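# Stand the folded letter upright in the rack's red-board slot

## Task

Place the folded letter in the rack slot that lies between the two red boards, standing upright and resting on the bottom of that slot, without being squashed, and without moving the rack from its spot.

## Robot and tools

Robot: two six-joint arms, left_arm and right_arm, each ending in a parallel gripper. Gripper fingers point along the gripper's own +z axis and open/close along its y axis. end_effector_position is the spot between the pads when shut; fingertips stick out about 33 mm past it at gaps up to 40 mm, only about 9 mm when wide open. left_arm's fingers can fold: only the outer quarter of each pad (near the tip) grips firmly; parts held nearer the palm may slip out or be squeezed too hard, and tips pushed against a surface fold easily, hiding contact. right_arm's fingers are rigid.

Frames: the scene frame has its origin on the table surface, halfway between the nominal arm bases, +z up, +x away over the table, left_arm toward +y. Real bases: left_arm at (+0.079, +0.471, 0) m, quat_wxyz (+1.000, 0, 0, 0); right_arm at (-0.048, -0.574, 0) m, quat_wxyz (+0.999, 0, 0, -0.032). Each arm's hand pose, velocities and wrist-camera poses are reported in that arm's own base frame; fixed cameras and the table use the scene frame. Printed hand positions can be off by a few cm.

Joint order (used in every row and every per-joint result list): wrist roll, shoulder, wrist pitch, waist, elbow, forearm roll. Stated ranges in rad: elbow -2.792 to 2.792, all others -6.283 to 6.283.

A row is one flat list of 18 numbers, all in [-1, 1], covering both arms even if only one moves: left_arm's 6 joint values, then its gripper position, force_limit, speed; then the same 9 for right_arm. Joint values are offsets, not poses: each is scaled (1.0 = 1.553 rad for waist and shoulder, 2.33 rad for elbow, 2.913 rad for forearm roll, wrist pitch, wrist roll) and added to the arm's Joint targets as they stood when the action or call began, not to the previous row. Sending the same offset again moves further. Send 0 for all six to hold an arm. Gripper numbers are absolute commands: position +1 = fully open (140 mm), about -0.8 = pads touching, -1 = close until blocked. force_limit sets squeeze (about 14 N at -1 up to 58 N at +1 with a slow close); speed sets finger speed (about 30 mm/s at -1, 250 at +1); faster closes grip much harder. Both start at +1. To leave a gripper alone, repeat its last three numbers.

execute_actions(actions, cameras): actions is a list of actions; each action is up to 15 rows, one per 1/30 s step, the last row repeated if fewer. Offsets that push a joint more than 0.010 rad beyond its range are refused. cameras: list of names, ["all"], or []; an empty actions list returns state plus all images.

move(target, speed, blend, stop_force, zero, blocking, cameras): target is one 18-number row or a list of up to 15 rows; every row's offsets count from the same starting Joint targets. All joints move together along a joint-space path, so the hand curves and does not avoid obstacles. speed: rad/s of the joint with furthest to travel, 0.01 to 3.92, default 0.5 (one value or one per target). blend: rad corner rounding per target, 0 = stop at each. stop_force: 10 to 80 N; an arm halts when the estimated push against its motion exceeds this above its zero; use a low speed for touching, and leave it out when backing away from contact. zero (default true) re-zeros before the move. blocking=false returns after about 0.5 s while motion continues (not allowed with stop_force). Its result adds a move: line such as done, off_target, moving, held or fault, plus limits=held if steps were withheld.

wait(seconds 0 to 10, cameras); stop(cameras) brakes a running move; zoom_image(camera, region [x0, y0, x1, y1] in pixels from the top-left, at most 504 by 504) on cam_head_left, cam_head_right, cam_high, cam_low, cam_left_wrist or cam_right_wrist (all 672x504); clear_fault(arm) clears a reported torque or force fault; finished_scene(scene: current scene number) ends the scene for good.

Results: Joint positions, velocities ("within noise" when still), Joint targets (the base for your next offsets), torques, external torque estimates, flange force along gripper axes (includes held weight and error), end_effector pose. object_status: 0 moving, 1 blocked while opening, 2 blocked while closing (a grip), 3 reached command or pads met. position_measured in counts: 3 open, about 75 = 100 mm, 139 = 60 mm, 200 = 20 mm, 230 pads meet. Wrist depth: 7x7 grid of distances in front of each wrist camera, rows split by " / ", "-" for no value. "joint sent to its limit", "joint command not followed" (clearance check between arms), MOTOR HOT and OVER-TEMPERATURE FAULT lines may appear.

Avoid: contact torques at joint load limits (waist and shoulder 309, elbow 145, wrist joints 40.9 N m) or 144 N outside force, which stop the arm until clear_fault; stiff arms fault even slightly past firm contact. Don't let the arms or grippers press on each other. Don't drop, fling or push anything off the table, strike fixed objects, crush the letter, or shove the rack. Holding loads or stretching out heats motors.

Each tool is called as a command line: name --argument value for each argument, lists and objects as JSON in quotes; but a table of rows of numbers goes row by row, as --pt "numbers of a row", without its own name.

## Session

execute_actions --actions '[]'

zoom_image --camera "cam_high" --region '[0, 30, 336, 282]'

zoom_image --camera "cam_high" --region '[336, 30, 672, 282]'

Scene clock: 0.00 s.
left_arm: end_effector_position=(+0.5219, -0.2824, +0.3895) position_measured=3 object_status=3 end_effector_quat_wxyz=(-0.016, +0.792, +0.465, +0.395) | right_arm: end_effector_position=(+0.7488, +0.1726, +0.3298) position_measured=3 object_status=3 end_effector_quat_wxyz=(-0.509, -0.386, +0.753, -0.157)
Joint names: [wrist roll, shoulder, wrist pitch, waist, elbow, forearm roll]
Joint positions: left_arm=[-0.682 -0.027 1.367 -0.98 1.877 0.836] | right_arm=[3.851 0.888 2.433 0.344 0.808 -0.613]
Joint velocities: within noise
Joint torques (N m): no reading
External joint torques (N m): no reading
Flange force (N): no reading
Wrist depth (mm): cam_left_wrist=[525 - - - - 2451 2797 / 531 - 624 674 - - 2557 / 494 540 581 - 681 - 1933 / - 139 547 587 644 - 126 / - 473 516 557 607 639 114 / 430 453 484 525 572 621 - / 413 432 462 502 538 602 627] | cam_right_wrist=[1720 1906 2158 2629 - 2243 650 / 755 - 854 - 995 708 654 / 608 - 708 704 689 775 773 / 547 139 539 604 650 154 121 / - 139 497 522 518 551 116 / - 420 437 461 488 477 494 / - 388 396 402 413 428 443]
Joint targets: left_arm=[-0.682 -0.027 1.367 -0.980 1.877 0.836] | right_arm=[3.851 0.888 2.433 0.344 0.808 -0.613]
Tool commands: left_gripper/position=+1.0 left_gripper/force_limit=+1.0 left_gripper/speed=+1.0 right_gripper/position=+1.0 right_gripper/force_limit=+1.0 right_gripper/speed=+1.0

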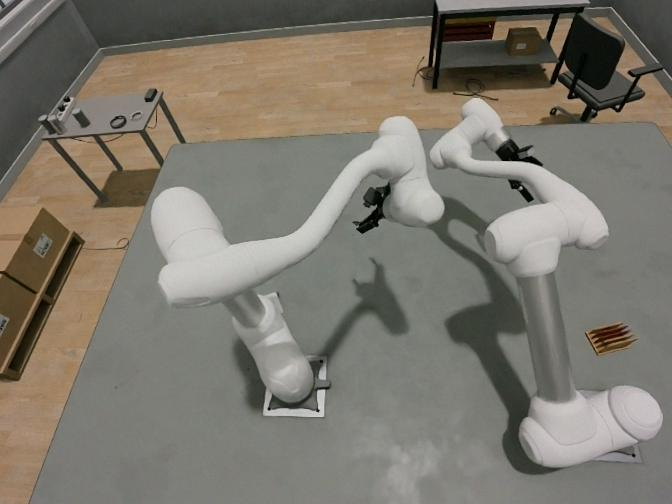

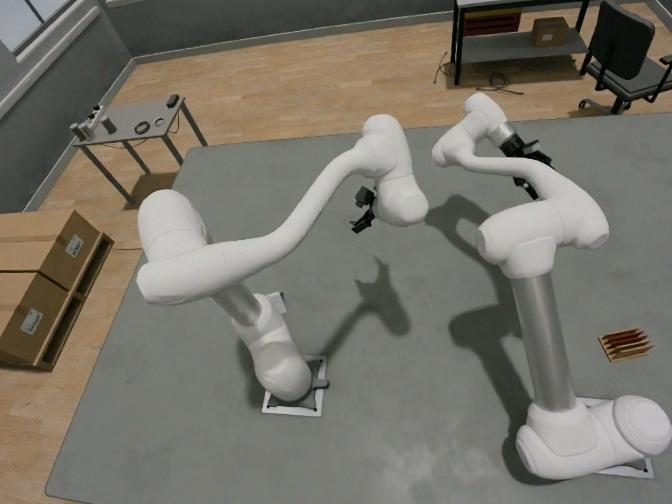

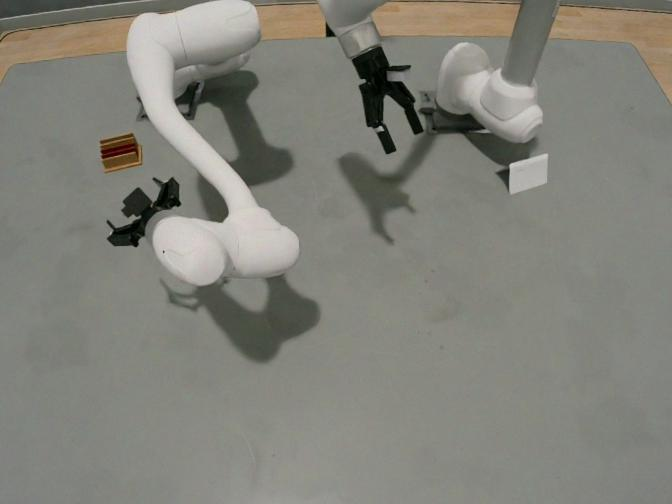

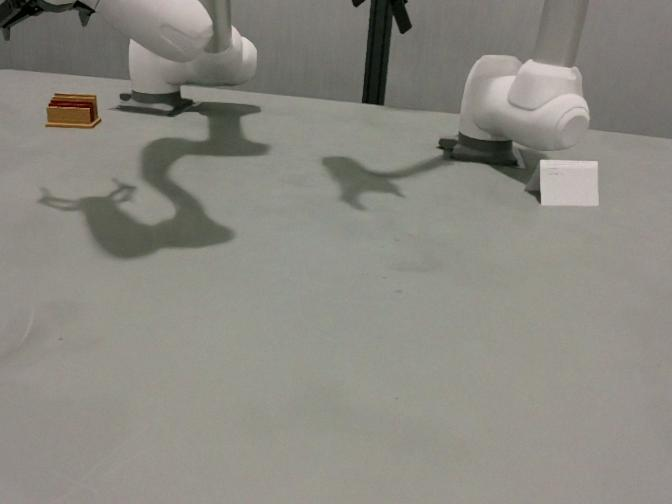

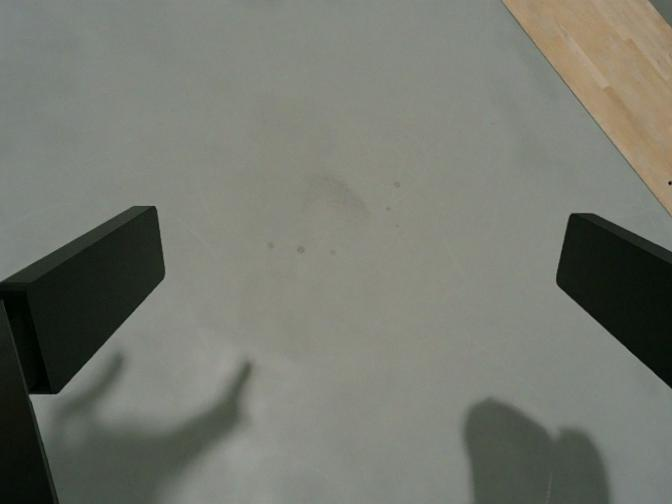

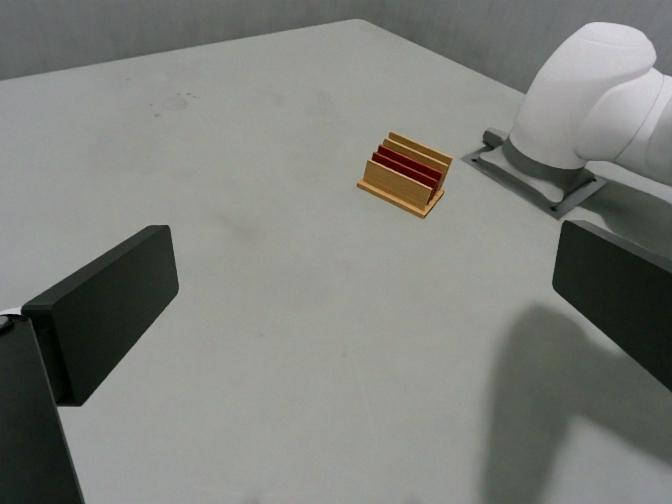

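Scaled by 1.500.

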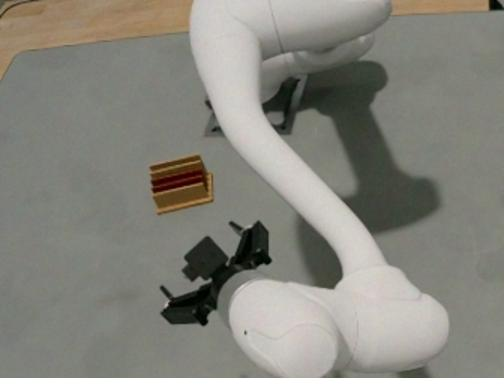

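Scaled by 1.500.

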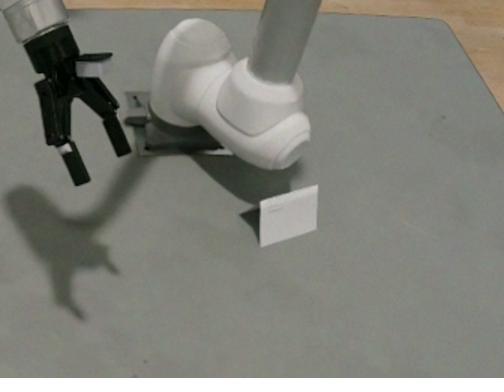

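move --target '[0.2163, -0.1594, -0.0337, 0.8784, 0.1161, -0.2870, 0.175, -1.0, 0.0, -0.5067, -0.8434, -0.3485, -0.5298, 0.5740, 0.2104, 0.175, -1.0, 0.0]' --speed 1.2 --cameras '["cam_left_wrist", "cam_right_wrist"]'

zoom_image --camera "cam_right_wrist" --region '[236, 40, 436, 240]'

zoom_image --camera "cam_left_wrist" --region '[216, 40, 466, 290]'

Scene clock: 79.57 s.
left_arm: end_effector_position=(+0.3260, +0.1691, +0.2502) position_measured=107 object_status=3 end_effector_quat_wxyz=(+0.000, +0.537, +0.843, +0.000) | right_arm: end_effector_position=(+0.2809, -0.1072, +0.3007) position_measured=107 object_status=3 end_effector_quat_wxyz=(+0.000, +0.801, -0.599, +0.000)
Joint names: [wrist roll, shoulder, wrist pitch, waist, elbow, forearm roll]
Joint positions: left_arm=[-0.052 -0.274 1.268 0.385 2.148 0] | right_arm=[2.376 -0.422 1.418 -0.479 2.145 -0.001]
Joint torques (N m): left_arm=[-0.11 -12 0.32 0.6 -41.68 3.92] | right_arm=[-0.21 3.12 -0.1 -2.56 -39.14 4.52]
External joint torques (N m): left_arm=[0.11 -0.36 -0.32 -0.51 0.84 0.32] | right_arm=[0.21 -1.96 0.05 2.49 -2.82 -0.26]
Flange force (N): left_arm=[-1.2 -1.6 1.7] | right_arm=[-7.0 -5.6 -5.3]
Wrist depth (mm): cam_left_wrist=[352 351 349 342 351 349 348 / 369 370 366 312 367 368 367 / 392 392 385 340 389 388 387 / 409 412 125 416 412 130 410 / - 77 444 444 444 111 84 / - - 477 476 473 - - / - - - 496 503 - -] | cam_right_wrist=[392 392 385 385 383 382 383 / 408 406 408 397 399 406 406 / 432 428 428 416 431 428 430 / 464 456 150 451 450 128 425 / - 88 480 491 482 118 89 / - - 515 495 514 - - / - - 557 557 356 - -]
Joint targets: left_arm=[-0.052 -0.274 1.268 0.385 2.148 0.000] | right_arm=[2.375 -0.422 1.418 -0.479 2.145 -0.001]
move: done
Images, in order (width x height): cam_left_wrist 672x504, cam_right_wrist 672x504.

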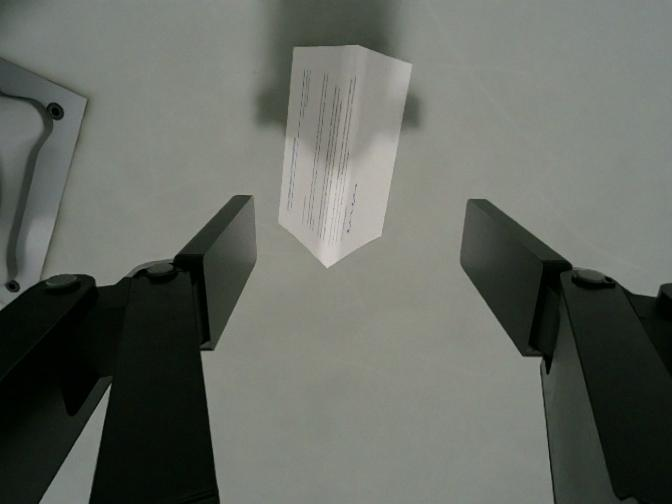

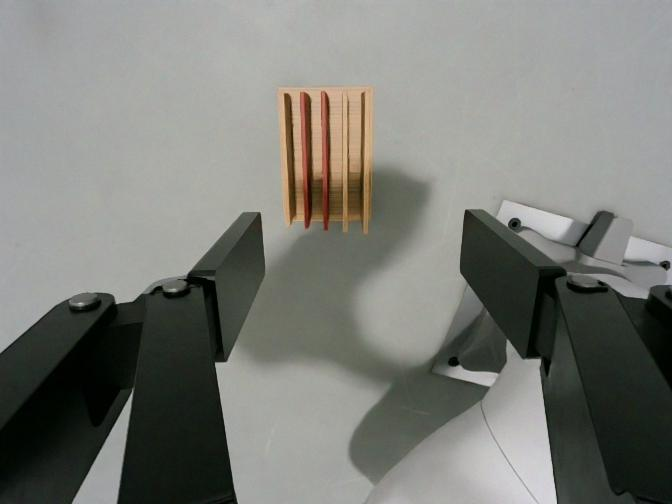

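Scaled by 2.520.

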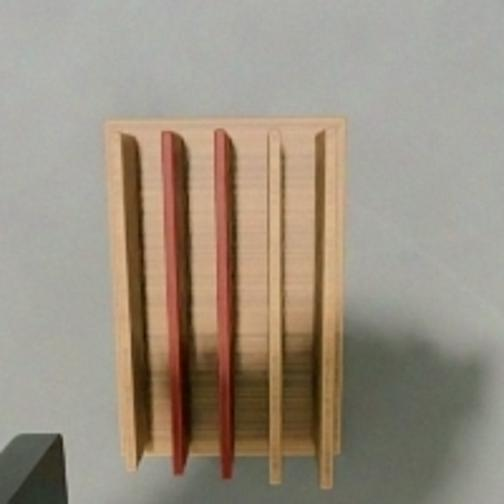

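Scaled by 2.016.

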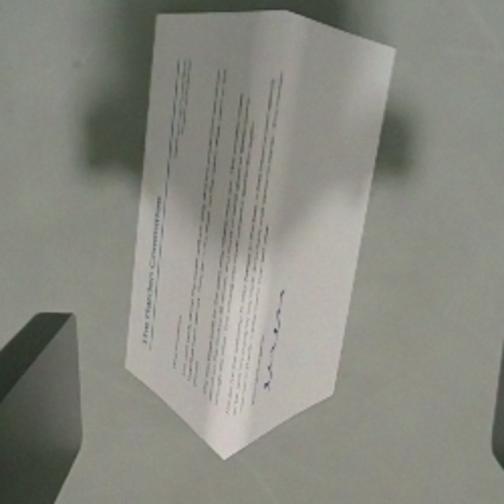

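move --pt "0.0470 0.0693 -0.1000 0.0044 0.0787 0 -0.2 -1.0 -0.2 0 0 0 0 0 0 0.175 -1.0 0.0" --pt "0.0470 0.0693 -0.1000 0.0044 0.0787 0 -1.0 -1.0 -1.0 0 0 0 0 0 0 0.175 -1.0 0.0" --pt "0.0470 0.0156 -0.0351 0.0044 0.0333 0 -1.0 -1.0 -1.0 0 0 0 0 0 0 0.175 -1.0 0.0" --speed '[0.4, 0.3, 0.2]'

move --pt "-0.4854 0.3357 0.0023 -0.9594 -0.2266 0 -1.0 -1.0 -1.0 0 0 0 0 0 0 0.175 -1.0 0.0" --pt "-0.4854 0.3677 -0.0388 -0.9594 -0.1966 0 -1.0 -1.0 -1.0 0 0 0 0 0 0 0.175 -1.0 0.0" --pt "-0.4854 0.3677 -0.0388 -0.9594 -0.1966 0 0.175 -1.0 -0.85 0 0 0 0 0 0 0.175 -1.0 0.0" --speed '[0.8, 0.15, 0.2]' --blend '[0.03, 0, 0]' --cameras '["cam_left_wrist", "cam_low"]'

zoom_image --camera "cam_low" --region '[190, 70, 310, 190]'

Scene clock: 216.47 s.
left_arm: end_effector_position=(+0.3201, +0.1695, +0.2007) position_measured=230 object_status=3 end_effector_quat_wxyz=(+0.000, +0.591, +0.807, +0.000) | right_arm: end_effector_position=(+0.2809, -0.1072, +0.3007) position_measured=107 object_status=3 end_effector_quat_wxyz=(+0.000, +0.801, -0.599, +0.000)
Joint names: [wrist roll, shoulder, wrist pitch, waist, elbow, forearm roll]
Joint positions: left_arm=[0.085 -0.25 1.166 0.392 2.225 0] | right_arm=[2.375 -0.422 1.418 -0.479 2.145 -0.001]
Joint torques (N m): left_arm=[-0.02 -12.74 0.29 -0.1 -40.01 3.85] | right_arm=[-0.08 2.76 -0.08 -1.88 -38.94 4.52]
External joint torques (N m): left_arm=[0.02 -0.33 -0.31 -0.04 0.55 0.24] | right_arm=[0.08 -1.94 0.05 1.88 -2.96 -0.25]
Flange force (N): left_arm=[-0.3 -1.1 1.2] | right_arm=[-5.1 -4.0 -5.6]
Wrist depth (mm): cam_left_wrist=[305 306 304 300 303 303 310 / 328 321 321 317 320 320 319 / 342 341 341 335 339 338 338 / 364 362 356 118 356 359 360 / 382 - 78 78 83 79 373 / - - - 62 - 75 66 / - - - - - - 65] | cam_right_wrist=[388 388 388 386 384 385 377 / 411 406 408 396 408 408 413 / 434 434 432 415 432 424 428 / 448 449 131 - 450 128 435 / - 88 129 483 483 118 89 / - - 518 520 512 - - / - - 559 559 358 - -]
Joint targets: left_arm=[0.085 -0.250 1.166 0.391 2.225 0.000] | right_arm=[2.375 -0.422 1.418 -0.479 2.145 -0.001]
move: done

Scene clock: 221.63 s.
left_arm: end_effector_position=(+0.3405, -0.5914, +0.1317) position_measured=107 object_status=0 end_effector_quat_wxyz=(+0.000, +0.621, +0.784, +0.000) | right_arm: end_effector_position=(+0.2809, -0.1072, +0.3007) position_measured=107 object_status=3 end_effector_quat_wxyz=(+0.000, +0.801, -0.599, +0.000)
Joint names: [wrist roll, shoulder, wrist pitch, waist, elbow, forearm roll]
Joint positions: left_arm=[-1.329 0.321 1.053 -1.099 1.767 0] | right_arm=[2.375 -0.422 1.418 -0.479 2.145 -0.001]
Joint torques (N m): left_arm=[0.05 -69.56 0.36 -0.44 -37.75 3.6] | right_arm=[-0.07 2.56 -0.13 -2.11 -39.09 4.53]
External joint torques (N m): left_arm=[-0.05 -0.94 -0.34 0.11 0.36 0.25] | right_arm=[0.07 -1.38 0.09 2.09 -2.77 -0.27]
Flange force (N): left_arm=[2.2 -0.6 0.2] | right_arm=[-5.1 -5.1 -5.2]
Wrist depth (mm): cam_left_wrist=[242 242 239 232 237 240 241 / 254 253 254 233 248 253 253 / 271 271 266 247 263 268 267 / - 279 142 262 274 130 285 / - 77 143 305 317 111 85 / - - 328 324 326 - - / - - 352 364 352 - -] | cam_right_wrist=[390 394 386 386 388 386 384 / 414 408 401 399 405 403 411 / 430 434 442 417 428 428 442 / 464 - 147 458 450 140 442 / - 88 114 487 487 118 89 / - - 512 522 511 - - / - - 558 551 357 - -]
Joint targets: left_arm=[-1.329 0.321 1.053 -1.099 1.767 0.000] | right_arm=[2.375 -0.422 1.418 -0.479 2.145 -0.001]
move: done
Images, in order (width x height): cam_low 672x504, cam_left_wrist 672x504.

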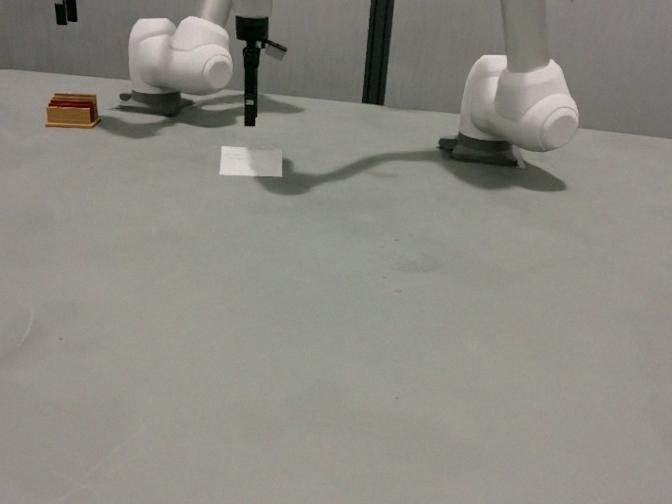

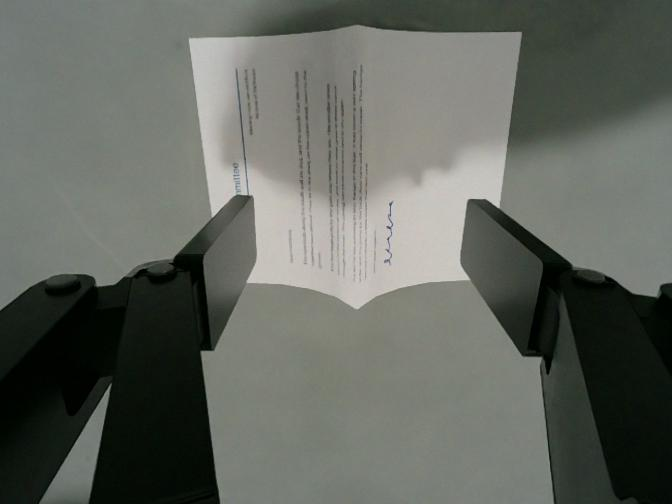

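Scaled by 4.200.

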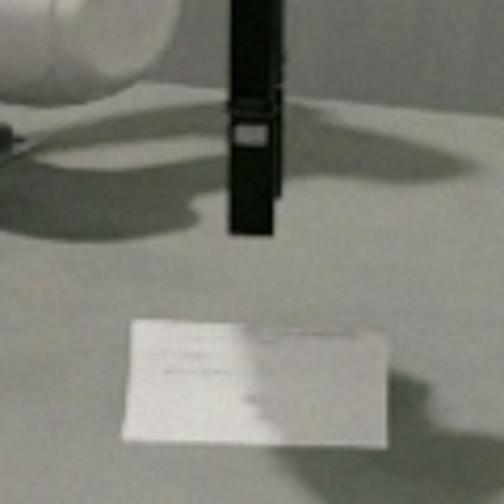

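move --pt "0 -0.0500 0.0708 0 -0.0550 0 0.175 -1.0 -0.85 0.1716 0.1683 -0.0354 0.3262 -0.0679 0.0001 0.175 -1.0 0.0" --pt "0 -0.2067 0.1162 0.6433 -0.0073 0 0.175 -1.0 -0.85 0.4289 0.4207 -0.0884 0.8156 -0.1697 0.0003 0.175 -1.0 0.0" --speed '[0.6, 0.9]' --blend '[0.05, 0]' --cameras '["cam_right_wrist", "cam_low"]'

zoom_image --camera "cam_low" --region '[190, 70, 310, 190]'

zoom_image --camera "cam_right_wrist" --region '[186, 0, 516, 330]'

Scene clock: 314.80 s.
left_arm: end_effector_position=(+0.5507, -0.0204, +0.3402) position_measured=107 object_status=3 end_effector_quat_wxyz=(+0.000, +0.170, +0.985, +0.000) | right_arm: end_effector_position=(+0.4372, +0.4885, +0.2003) position_measured=107 object_status=3 end_effector_quat_wxyz=(+0.000, +0.806, -0.592, +0.000)
Joint names: [wrist roll, shoulder, wrist pitch, waist, elbow, forearm roll]
Joint positions: left_arm=[-1.329 0 1.392 -0.1 1.75 0] | right_arm=[3.625 0.231 1.161 0.788 1.75 0]
Joint torques (N m): left_arm=[0.05 -41.71 0.39 -1.69 -43.08 3.97] | right_arm=[0.01 -58.85 -0.09 -3.34 -36.13 4.26]
External joint torques (N m): left_arm=[-0.05 -0.67 -0.36 1.76 0.81 0.39] | right_arm=[-0.01 -4.01 0.1 3.34 -2.82 -0.29]
Flange force (N): left_arm=[3.0 2.3 1.7] | right_arm=[-4.2 2.9 -6.0]
Wrist depth (mm): cam_left_wrist=[433 435 433 433 430 428 429 / 476 456 455 454 453 - 455 / 475 483 476 483 477 - 477 / - 507 142 516 505 120 510 / - 77 540 550 556 111 89 / - - 597 - 586 - - / - - - 666 631 - -] | cam_right_wrist=[299 300 297 298 298 297 297 / 317 314 315 294 308 316 312 / 332 334 331 311 329 332 331 / 354 352 147 337 347 139 345 / - 88 367 376 371 118 89 / - - 395 402 401 - - / - - 434 433 428 - -]
Joint targets: left_arm=[-1.329 0.000 1.392 -0.100 1.750 0.000] | right_arm=[3.625 0.232 1.161 0.788 1.750 0.000]
move: done
Images, in order (width x height): cam_low 672x504, cam_right_wrist 672x504.

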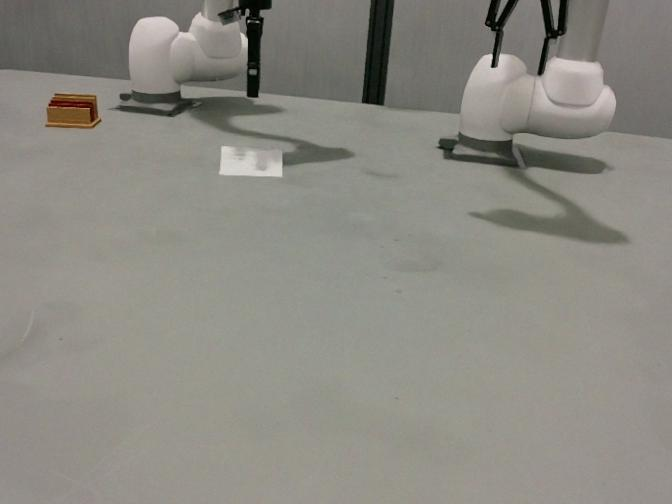

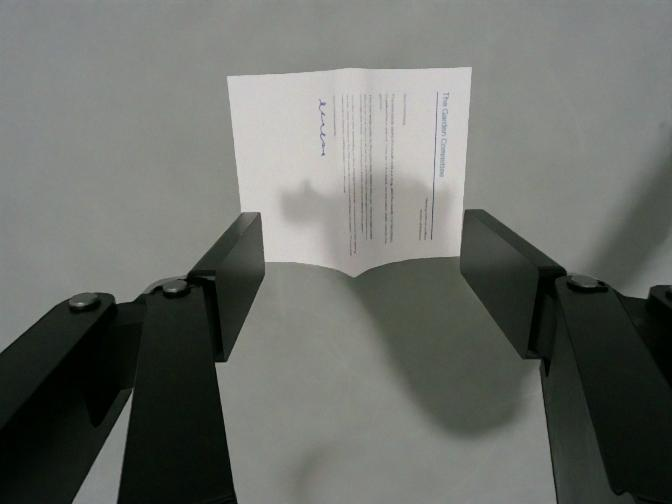

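Scaled by 4.200.

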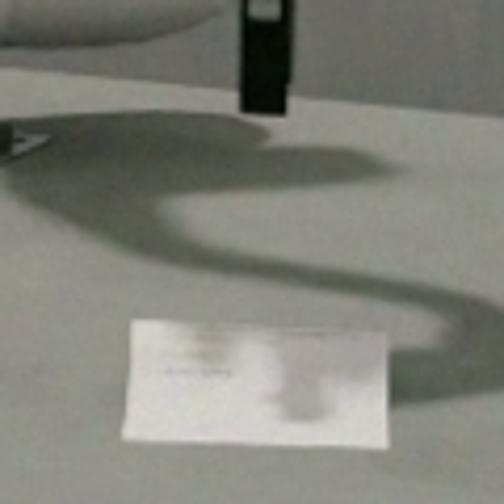

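Scaled by 1.527.

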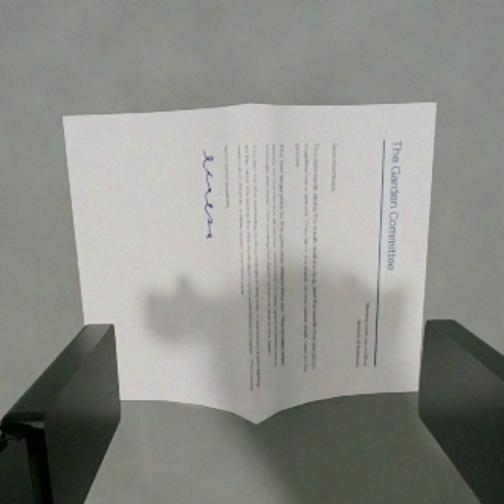

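move --pt "0 0 0 0 0 0 0.175 -1.0 -0.85 -0.0106 0.0838 -0.0918 0 0.0589 0 0.175 -1.0 0.0" --pt "0 0 0 0 0 0 0.175 -1.0 -0.85 -0.0106 0.0838 -0.0918 0 0.0589 0 -1.0 -1.0 -1.0" --pt "0 0 0 0 0 0 0.175 -1.0 -0.85 -0.0106 -0.0188 0.0303 0 -0.0254 0 -1.0 -1.0 -1.0" --speed '[0.3, 0.3, 0.25]' --cameras '["cam_right_wrist", "cam_low"]'

zoom_image --camera "cam_low" --region '[190, 40, 310, 160]'

zoom_image --camera "cam_right_wrist" --region '[276, 0, 446, 230]'

Scene clock: 371.97 s.
left_arm: end_effector_position=(+0.5507, -0.0203, +0.3402) position_measured=107 object_status=3 end_effector_quat_wxyz=(+0.000, +0.170, +0.985, +0.000) | right_arm: end_effector_position=(+0.4372, +0.4886, +0.2502) position_measured=230 object_status=3 end_effector_quat_wxyz=(+0.000, +0.815, -0.579, +0.000)
Joint names: [wrist roll, shoulder, wrist pitch, waist, elbow, forearm roll]
Joint positions: left_arm=[-1.329 0 1.392 -0.1 1.75 0] | right_arm=[3.594 0.202 1.249 0.788 1.691 0]
Joint torques (N m): left_arm=[-0.06 -41.29 0.34 -0.34 -42.71 4.01] | right_arm=[-0.11 -57.93 -0.24 -1.89 -37.77 4.35]
External joint torques (N m): left_arm=[0.06 -0.9 -0.3 0.34 0.58 0.33] | right_arm=[0.11 -3.03 0.26 1.89 -2.31 -0.27]
Flange force (N): left_arm=[2.5 0.0 1.2] | right_arm=[-2.7 1.5 -4.9]
Wrist depth (mm): cam_left_wrist=[435 430 431 431 433 430 428 / 461 460 456 453 454 461 454 / 484 484 481 486 481 481 479 / 507 503 142 511 505 130 504 / - 77 543 545 557 111 89 / - - 579 597 631 - - / - - 639 629 636 - -] | cam_right_wrist=[343 344 341 337 341 342 341 / 366 361 367 359 361 360 358 / 381 376 382 374 383 381 379 / 405 403 405 128 393 393 399 / 432 428 82 87 81 85 429 / - - 71 61 - 72 66 / - 60 68 - - - 62]
Joint targets: left_arm=[-1.329 0.000 1.392 -0.100 1.750 0.000] | right_arm=[3.594 0.202 1.249 0.788 1.691 0.000]
move: done
Images, in order (width x height): cam_low 672x504, cam_right_wrist 672x504.

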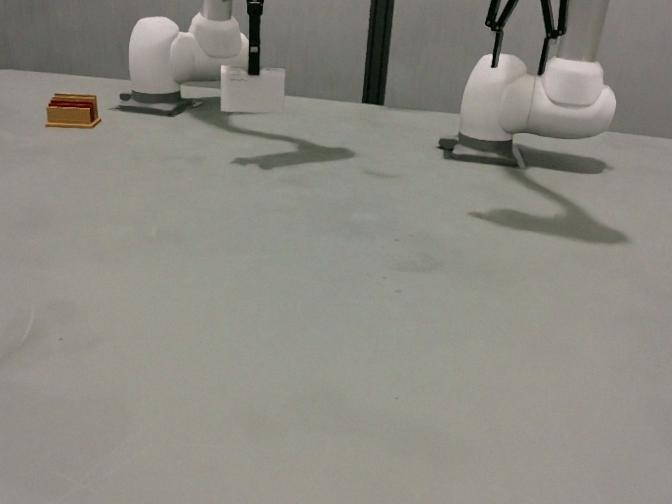

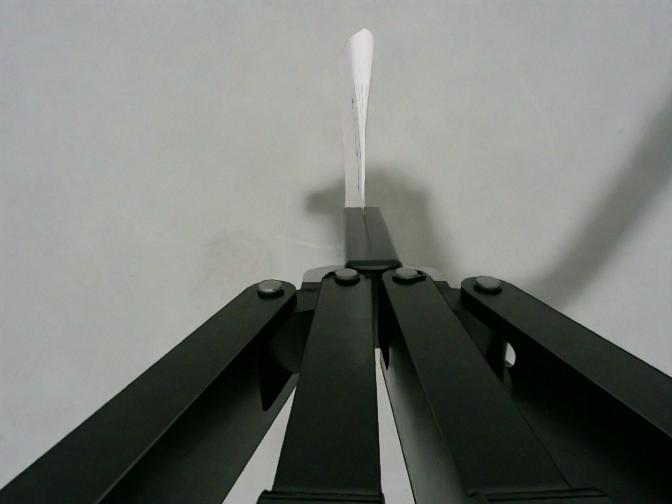

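Scaled by 4.200.

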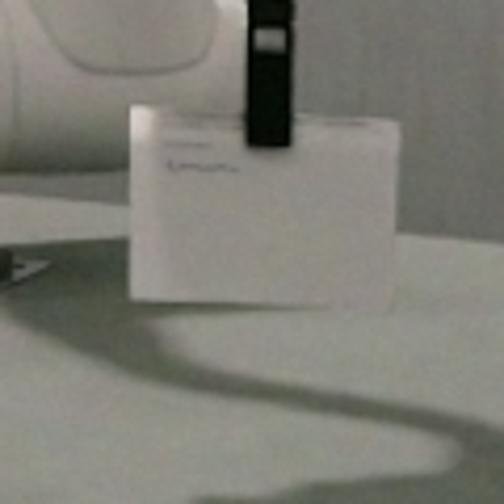

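Scaled by 2.191.

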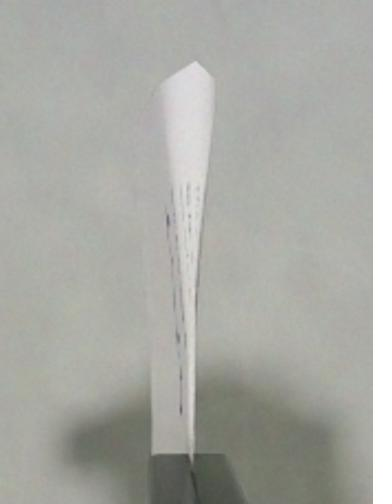

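move --target '[0, 0, 0, 0, 0, 0, 0.175, -1.0, -0.85, -0.3991, -0.3382, -0.0167, -0.7748, 0.2461, 0, -1.0, -1.0, -1.0]' --speed 0.8 --cameras '["cam_right_wrist", "cam_high"]'

zoom_image --camera "cam_right_wrist" --region '[290, 0, 430, 140]'

zoom_image --camera "cam_right_wrist" --region '[290, 110, 430, 250]'

zoom_image --camera "cam_high" --region '[70, 90, 170, 190]'

Scene clock: 410.97 s.
left_arm: end_effector_position=(+0.5507, -0.0203, +0.3402) position_measured=107 object_status=3 end_effector_quat_wxyz=(+0.000, +0.170, +0.985, +0.000) | right_arm: end_effector_position=(+0.3108, -0.0993, +0.2056) position_measured=230 object_status=3 end_effector_quat_wxyz=(+0.000, +0.803, -0.596, +0.000)
Joint names: [wrist roll, shoulder, wrist pitch, waist, elbow, forearm roll]
Joint positions: left_arm=[-1.329 0 1.392 -0.1 1.75 0] | right_arm=[2.431 -0.323 1.2 -0.416 2.264 0]
Joint torques (N m): left_arm=[-0.05 -41.2 0.38 -0.35 -42.64 3.98] | right_arm=[-0.14 -5.31 -0.13 -2.21 -36.64 4.28]
External joint torques (N m): left_arm=[0.05 -1.12 -0.34 0.61 0.5 0.38] | right_arm=[0.14 -1.12 0.09 2.24 -2.87 -0.25]
Flange force (N): left_arm=[2.8 0.4 1.1] | right_arm=[-4.9 -5.8 -5.2]
Wrist depth (mm): cam_left_wrist=[433 457 438 426 428 431 430 / 456 462 455 462 455 454 453 / 481 483 475 482 461 474 479 / 518 504 142 514 512 130 508 / - 77 143 544 547 111 89 / - - 593 584 587 - - / - - 627 627 621 - -] | cam_right_wrist=[304 304 304 298 306 300 300 / 323 320 320 313 311 318 318 / 338 339 340 324 328 335 336 / 361 360 358 129 351 357 351 / 384 374 83 87 81 86 343 / - - 71 61 - 72 66 / - 60 68 - - - 62]
Joint targets: left_arm=[-1.329 0.000 1.392 -0.100 1.750 0.000] | right_arm=[2.431 -0.323 1.200 -0.416 2.264 0.000]
move: done
Images, in order (width x height): cam_high 672x504, cam_right_wrist 672x504.

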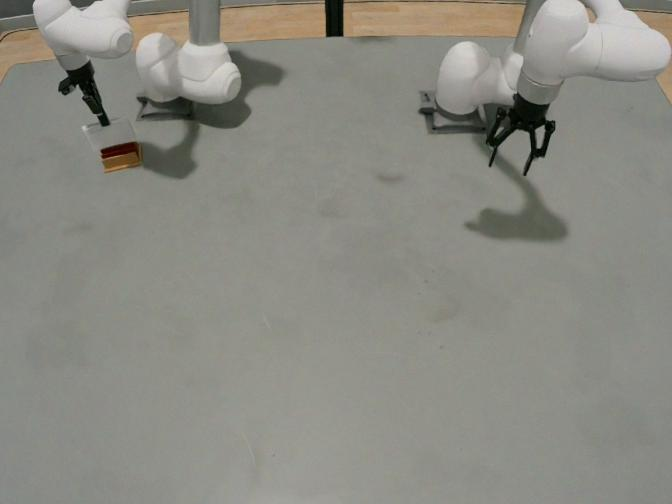

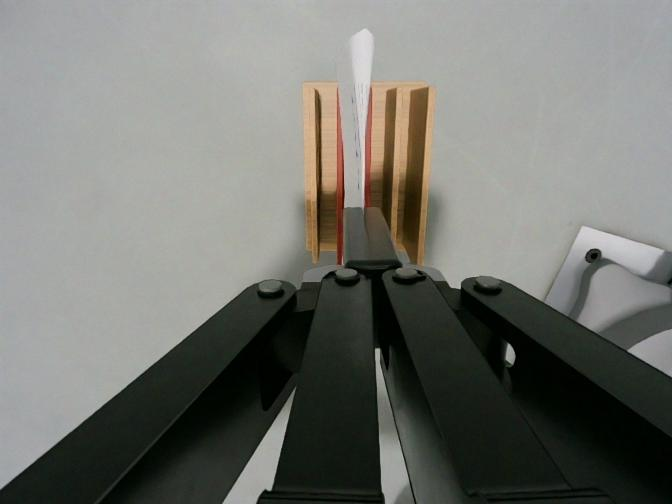

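Scaled by 3.600.

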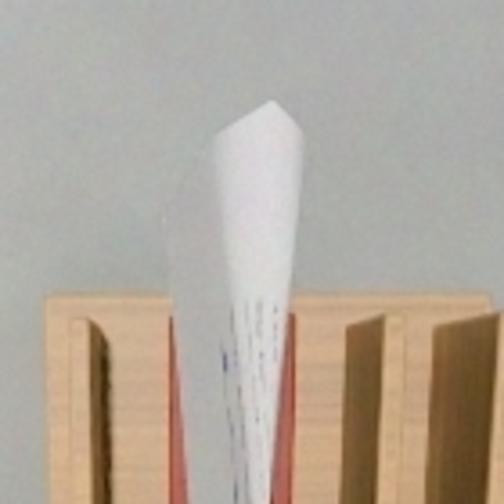

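Scaled by 3.600.

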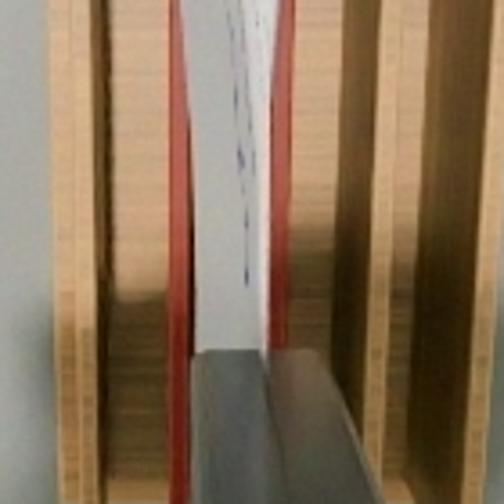

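Scaled by 5.040.

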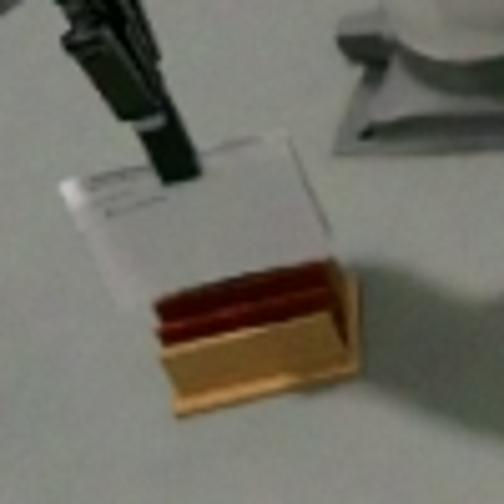

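move --target '[0, 0, 0, 0, 0, 0, 0.175, -1.0, -0.85, -0.1086, 0.1370, 0.0285, -0.1751, -0.0506, 0.0415, -1.0, -1.0, -1.0]' --speed 0.4 --cameras '["cam_right_wrist", "cam_high"]'

zoom_image --camera "cam_right_wrist" --region '[290, 110, 430, 250]'

zoom_image --camera "cam_right_wrist" --region '[256, 0, 456, 200]'

zoom_image --camera "cam_high" --region '[60, 90, 160, 190]'

Scene clock: 460.27 s.
left_arm: end_effector_position=(+0.5507, -0.0203, +0.3402) position_measured=107 object_status=3 end_effector_quat_wxyz=(+0.000, +0.170, +0.985, +0.000) | right_arm: end_effector_position=(+0.3351, -0.1807, +0.1928) position_measured=230 object_status=3 end_effector_quat_wxyz=(-0.062, +0.799, -0.593, -0.084)
Joint names: [wrist roll, shoulder, wrist pitch, waist, elbow, forearm roll]
Joint positions: left_arm=[-1.329 0 1.392 -0.1 1.75 0] | right_arm=[2.115 -0.11 1.283 -0.688 2.146 0.121]
Joint torques (N m): left_arm=[-0.01 -41.38 0.36 -0.16 -43.03 3.97] | right_arm=[-0.27 -24.88 0.37 -3.59 -34.82 4.35]
External joint torques (N m): left_arm=[0.01 -0.76 -0.32 0.19 0.92 0.37] | right_arm=[0.27 -0.91 0.08 3.51 -2.74 -0.24]
Flange force (N): left_arm=[2.7 -0.5 1.8] | right_arm=[-3.7 -8.7 -3.8]
Wrist depth (mm): cam_left_wrist=[435 433 432 432 428 431 424 / 457 455 455 463 437 453 456 / 484 484 478 479 483 475 476 / 505 509 128 517 511 120 507 / - 77 538 547 548 111 89 / - - 573 584 584 - - / - - - 624 632 - -] | cam_right_wrist=[278 278 277 271 285 278 275 / 302 297 303 294 296 301 300 / 331 334 324 309 324 328 326 / 350 367 362 128 277 361 365 / 407 394 82 87 81 86 383 / - - 71 61 - 72 66 / - 60 68 - - - 62]
Joint targets: left_arm=[-1.329 0.000 1.392 -0.100 1.750 0.000] | right_arm=[2.115 -0.110 1.283 -0.688 2.146 0.121]
move: done
Images, in order (width x height): cam_high 672x504, cam_right_wrist 672x504.

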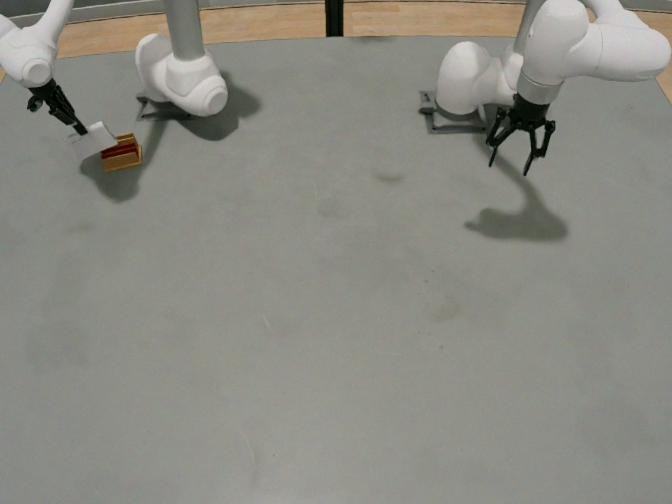

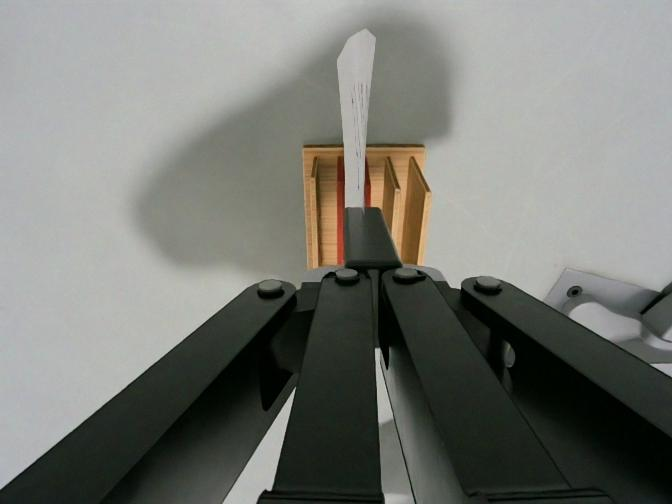

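Scaled by 3.600.

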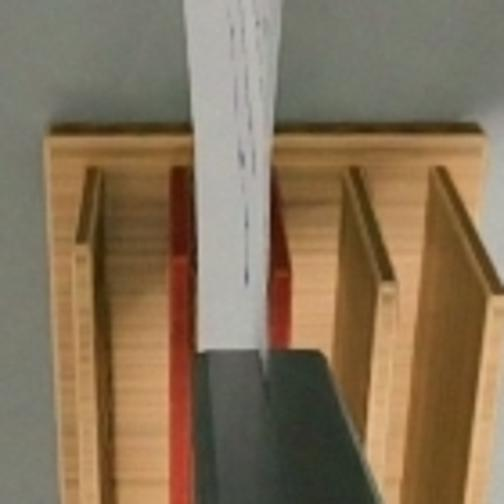

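Scaled by 2.520.

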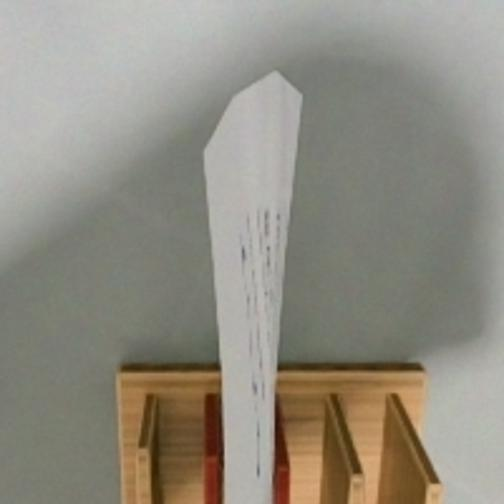

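Scaled by 5.040.

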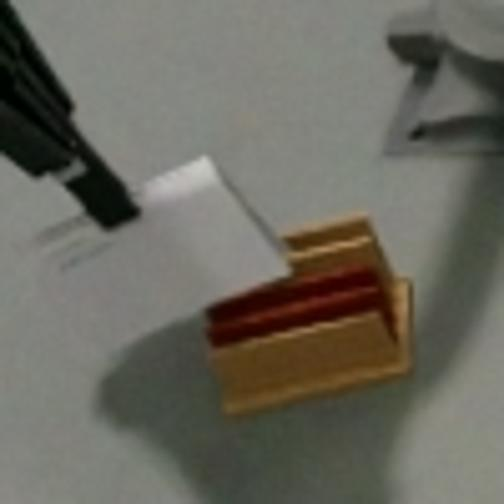

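move --pt "0 0 0 0 0 0 0.175 -1.0 -0.85 -0.0015 0.0098 -0.01236 0 0.0091 0.0004 -1.0 -1.0 -1.0" --pt "0 0 0 0 0 0 0.175 -1.0 -0.85 0.0653 -0.0749 -0.0587 0.0940 0.0473 -0.0415 -1.0 -1.0 -1.0" --speed '[0.05, 0.1]' --cameras '["cam_right_wrist", "cam_high"]'

zoom_image --camera "cam_right_wrist" --region '[290, 110, 430, 250]'

zoom_image --camera "cam_right_wrist" --region '[256, 0, 456, 200]'

zoom_image --camera "cam_high" --region '[60, 90, 160, 190]'

Scene clock: 514.20 s.
left_arm: end_effector_position=(+0.5507, -0.0203, +0.3402) position_measured=107 object_status=3 end_effector_quat_wxyz=(+0.000, +0.170, +0.985, +0.000) | right_arm: end_effector_position=(+0.3278, -0.1568, +0.1764) position_measured=230 object_status=3 end_effector_quat_wxyz=(+0.000, +0.803, -0.596, +0.000)
Joint names: [wrist roll, shoulder, wrist pitch, waist, elbow, forearm roll]
Joint positions: left_arm=[-1.329 0 1.392 -0.1 1.75 0] | right_arm=[2.305 -0.226 1.112 -0.542 2.256 0]
Joint torques (N m): left_arm=[-0.09 -41.58 0.38 -0.4 -42.69 3.95] | right_arm=[-0.17 -12.93 -0.32 -1.06 -35.57 4]
External joint torques (N m): left_arm=[0.09 -0.32 -0.35 0.27 0.65 0.38] | right_arm=[0.17 -1.49 0.28 1.11 -2.47 -0.12]
Flange force (N): left_arm=[1.7 0.2 1.5] | right_arm=[-2.1 -2.9 -5.3]
Wrist depth (mm): cam_left_wrist=[433 426 425 434 431 432 434 / 459 463 462 457 456 456 456 / 481 482 483 484 480 468 481 / 509 - 142 512 512 130 504 / - 77 126 549 547 111 89 / - - 579 - 586 - - / - - 636 632 - - -] | cam_right_wrist=[279 278 278 273 277 276 276 / 294 290 295 294 293 293 295 / 311 310 309 301 305 308 305 / 328 327 325 129 248 327 327 / 351 340 83 87 81 85 342 / - - 71 61 - 72 66 / - 60 68 - - - 62]
Joint targets: left_arm=[-1.329 0.000 1.392 -0.100 1.750 0.000] | right_arm=[2.305 -0.227 1.112 -0.542 2.256 0.000]
move: done
Images, in order (width x height): cam_high 672x504, cam_right_wrist 672x504.

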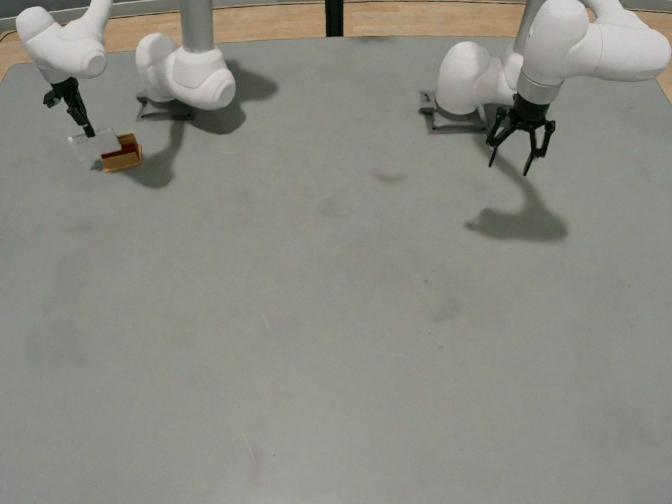

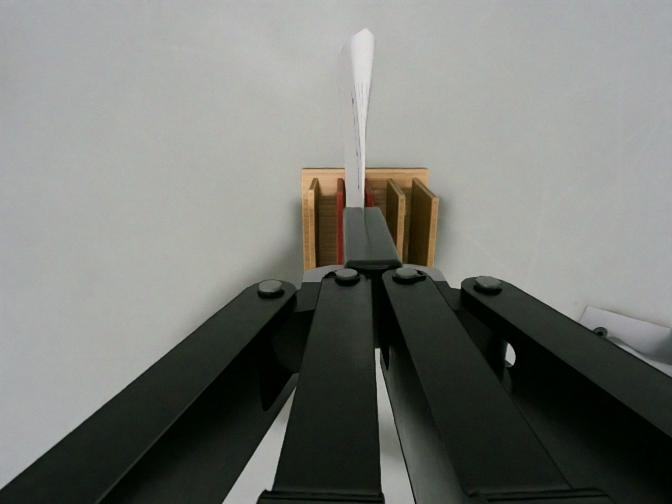

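Scaled by 3.600.

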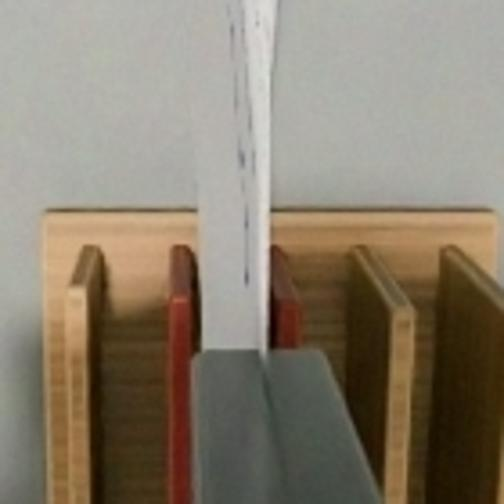

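Scaled by 2.520.

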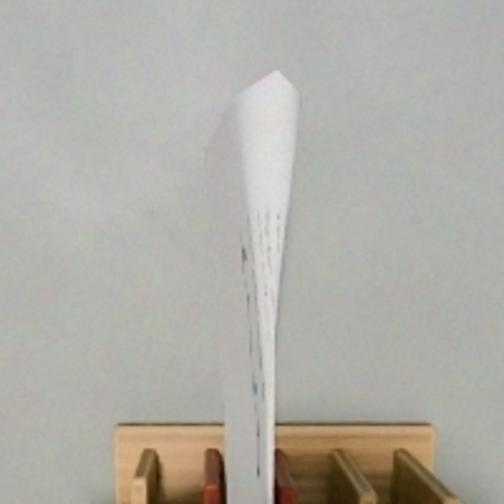

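Scaled by 5.040.

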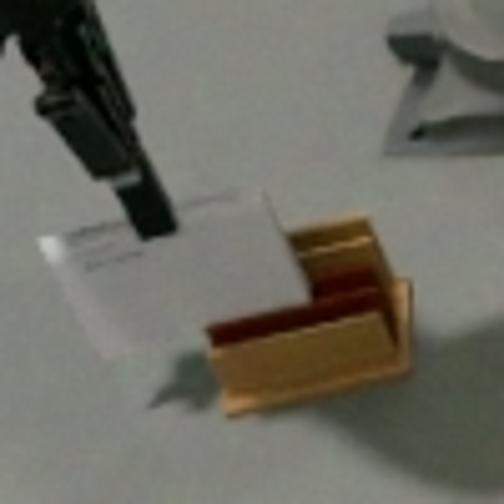

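zoom_image --camera "cam_high" --region '[90, 130, 146, 178]'

zoom_image --camera "cam_right_wrist" --region '[320, 150, 400, 220]'

Scaled by 9.000.

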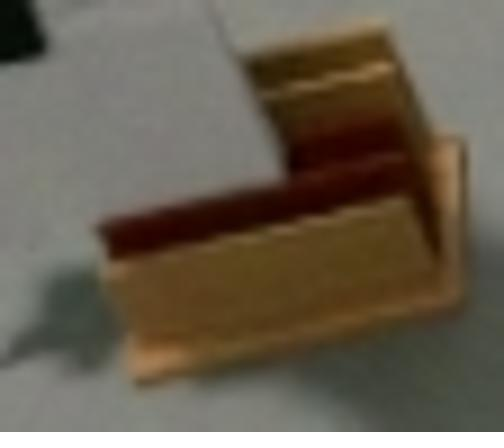

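Scaled by 6.300.

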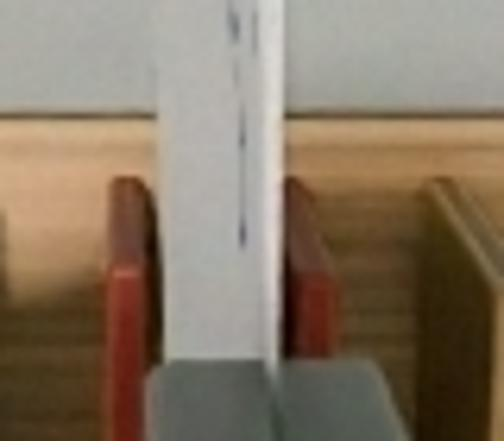

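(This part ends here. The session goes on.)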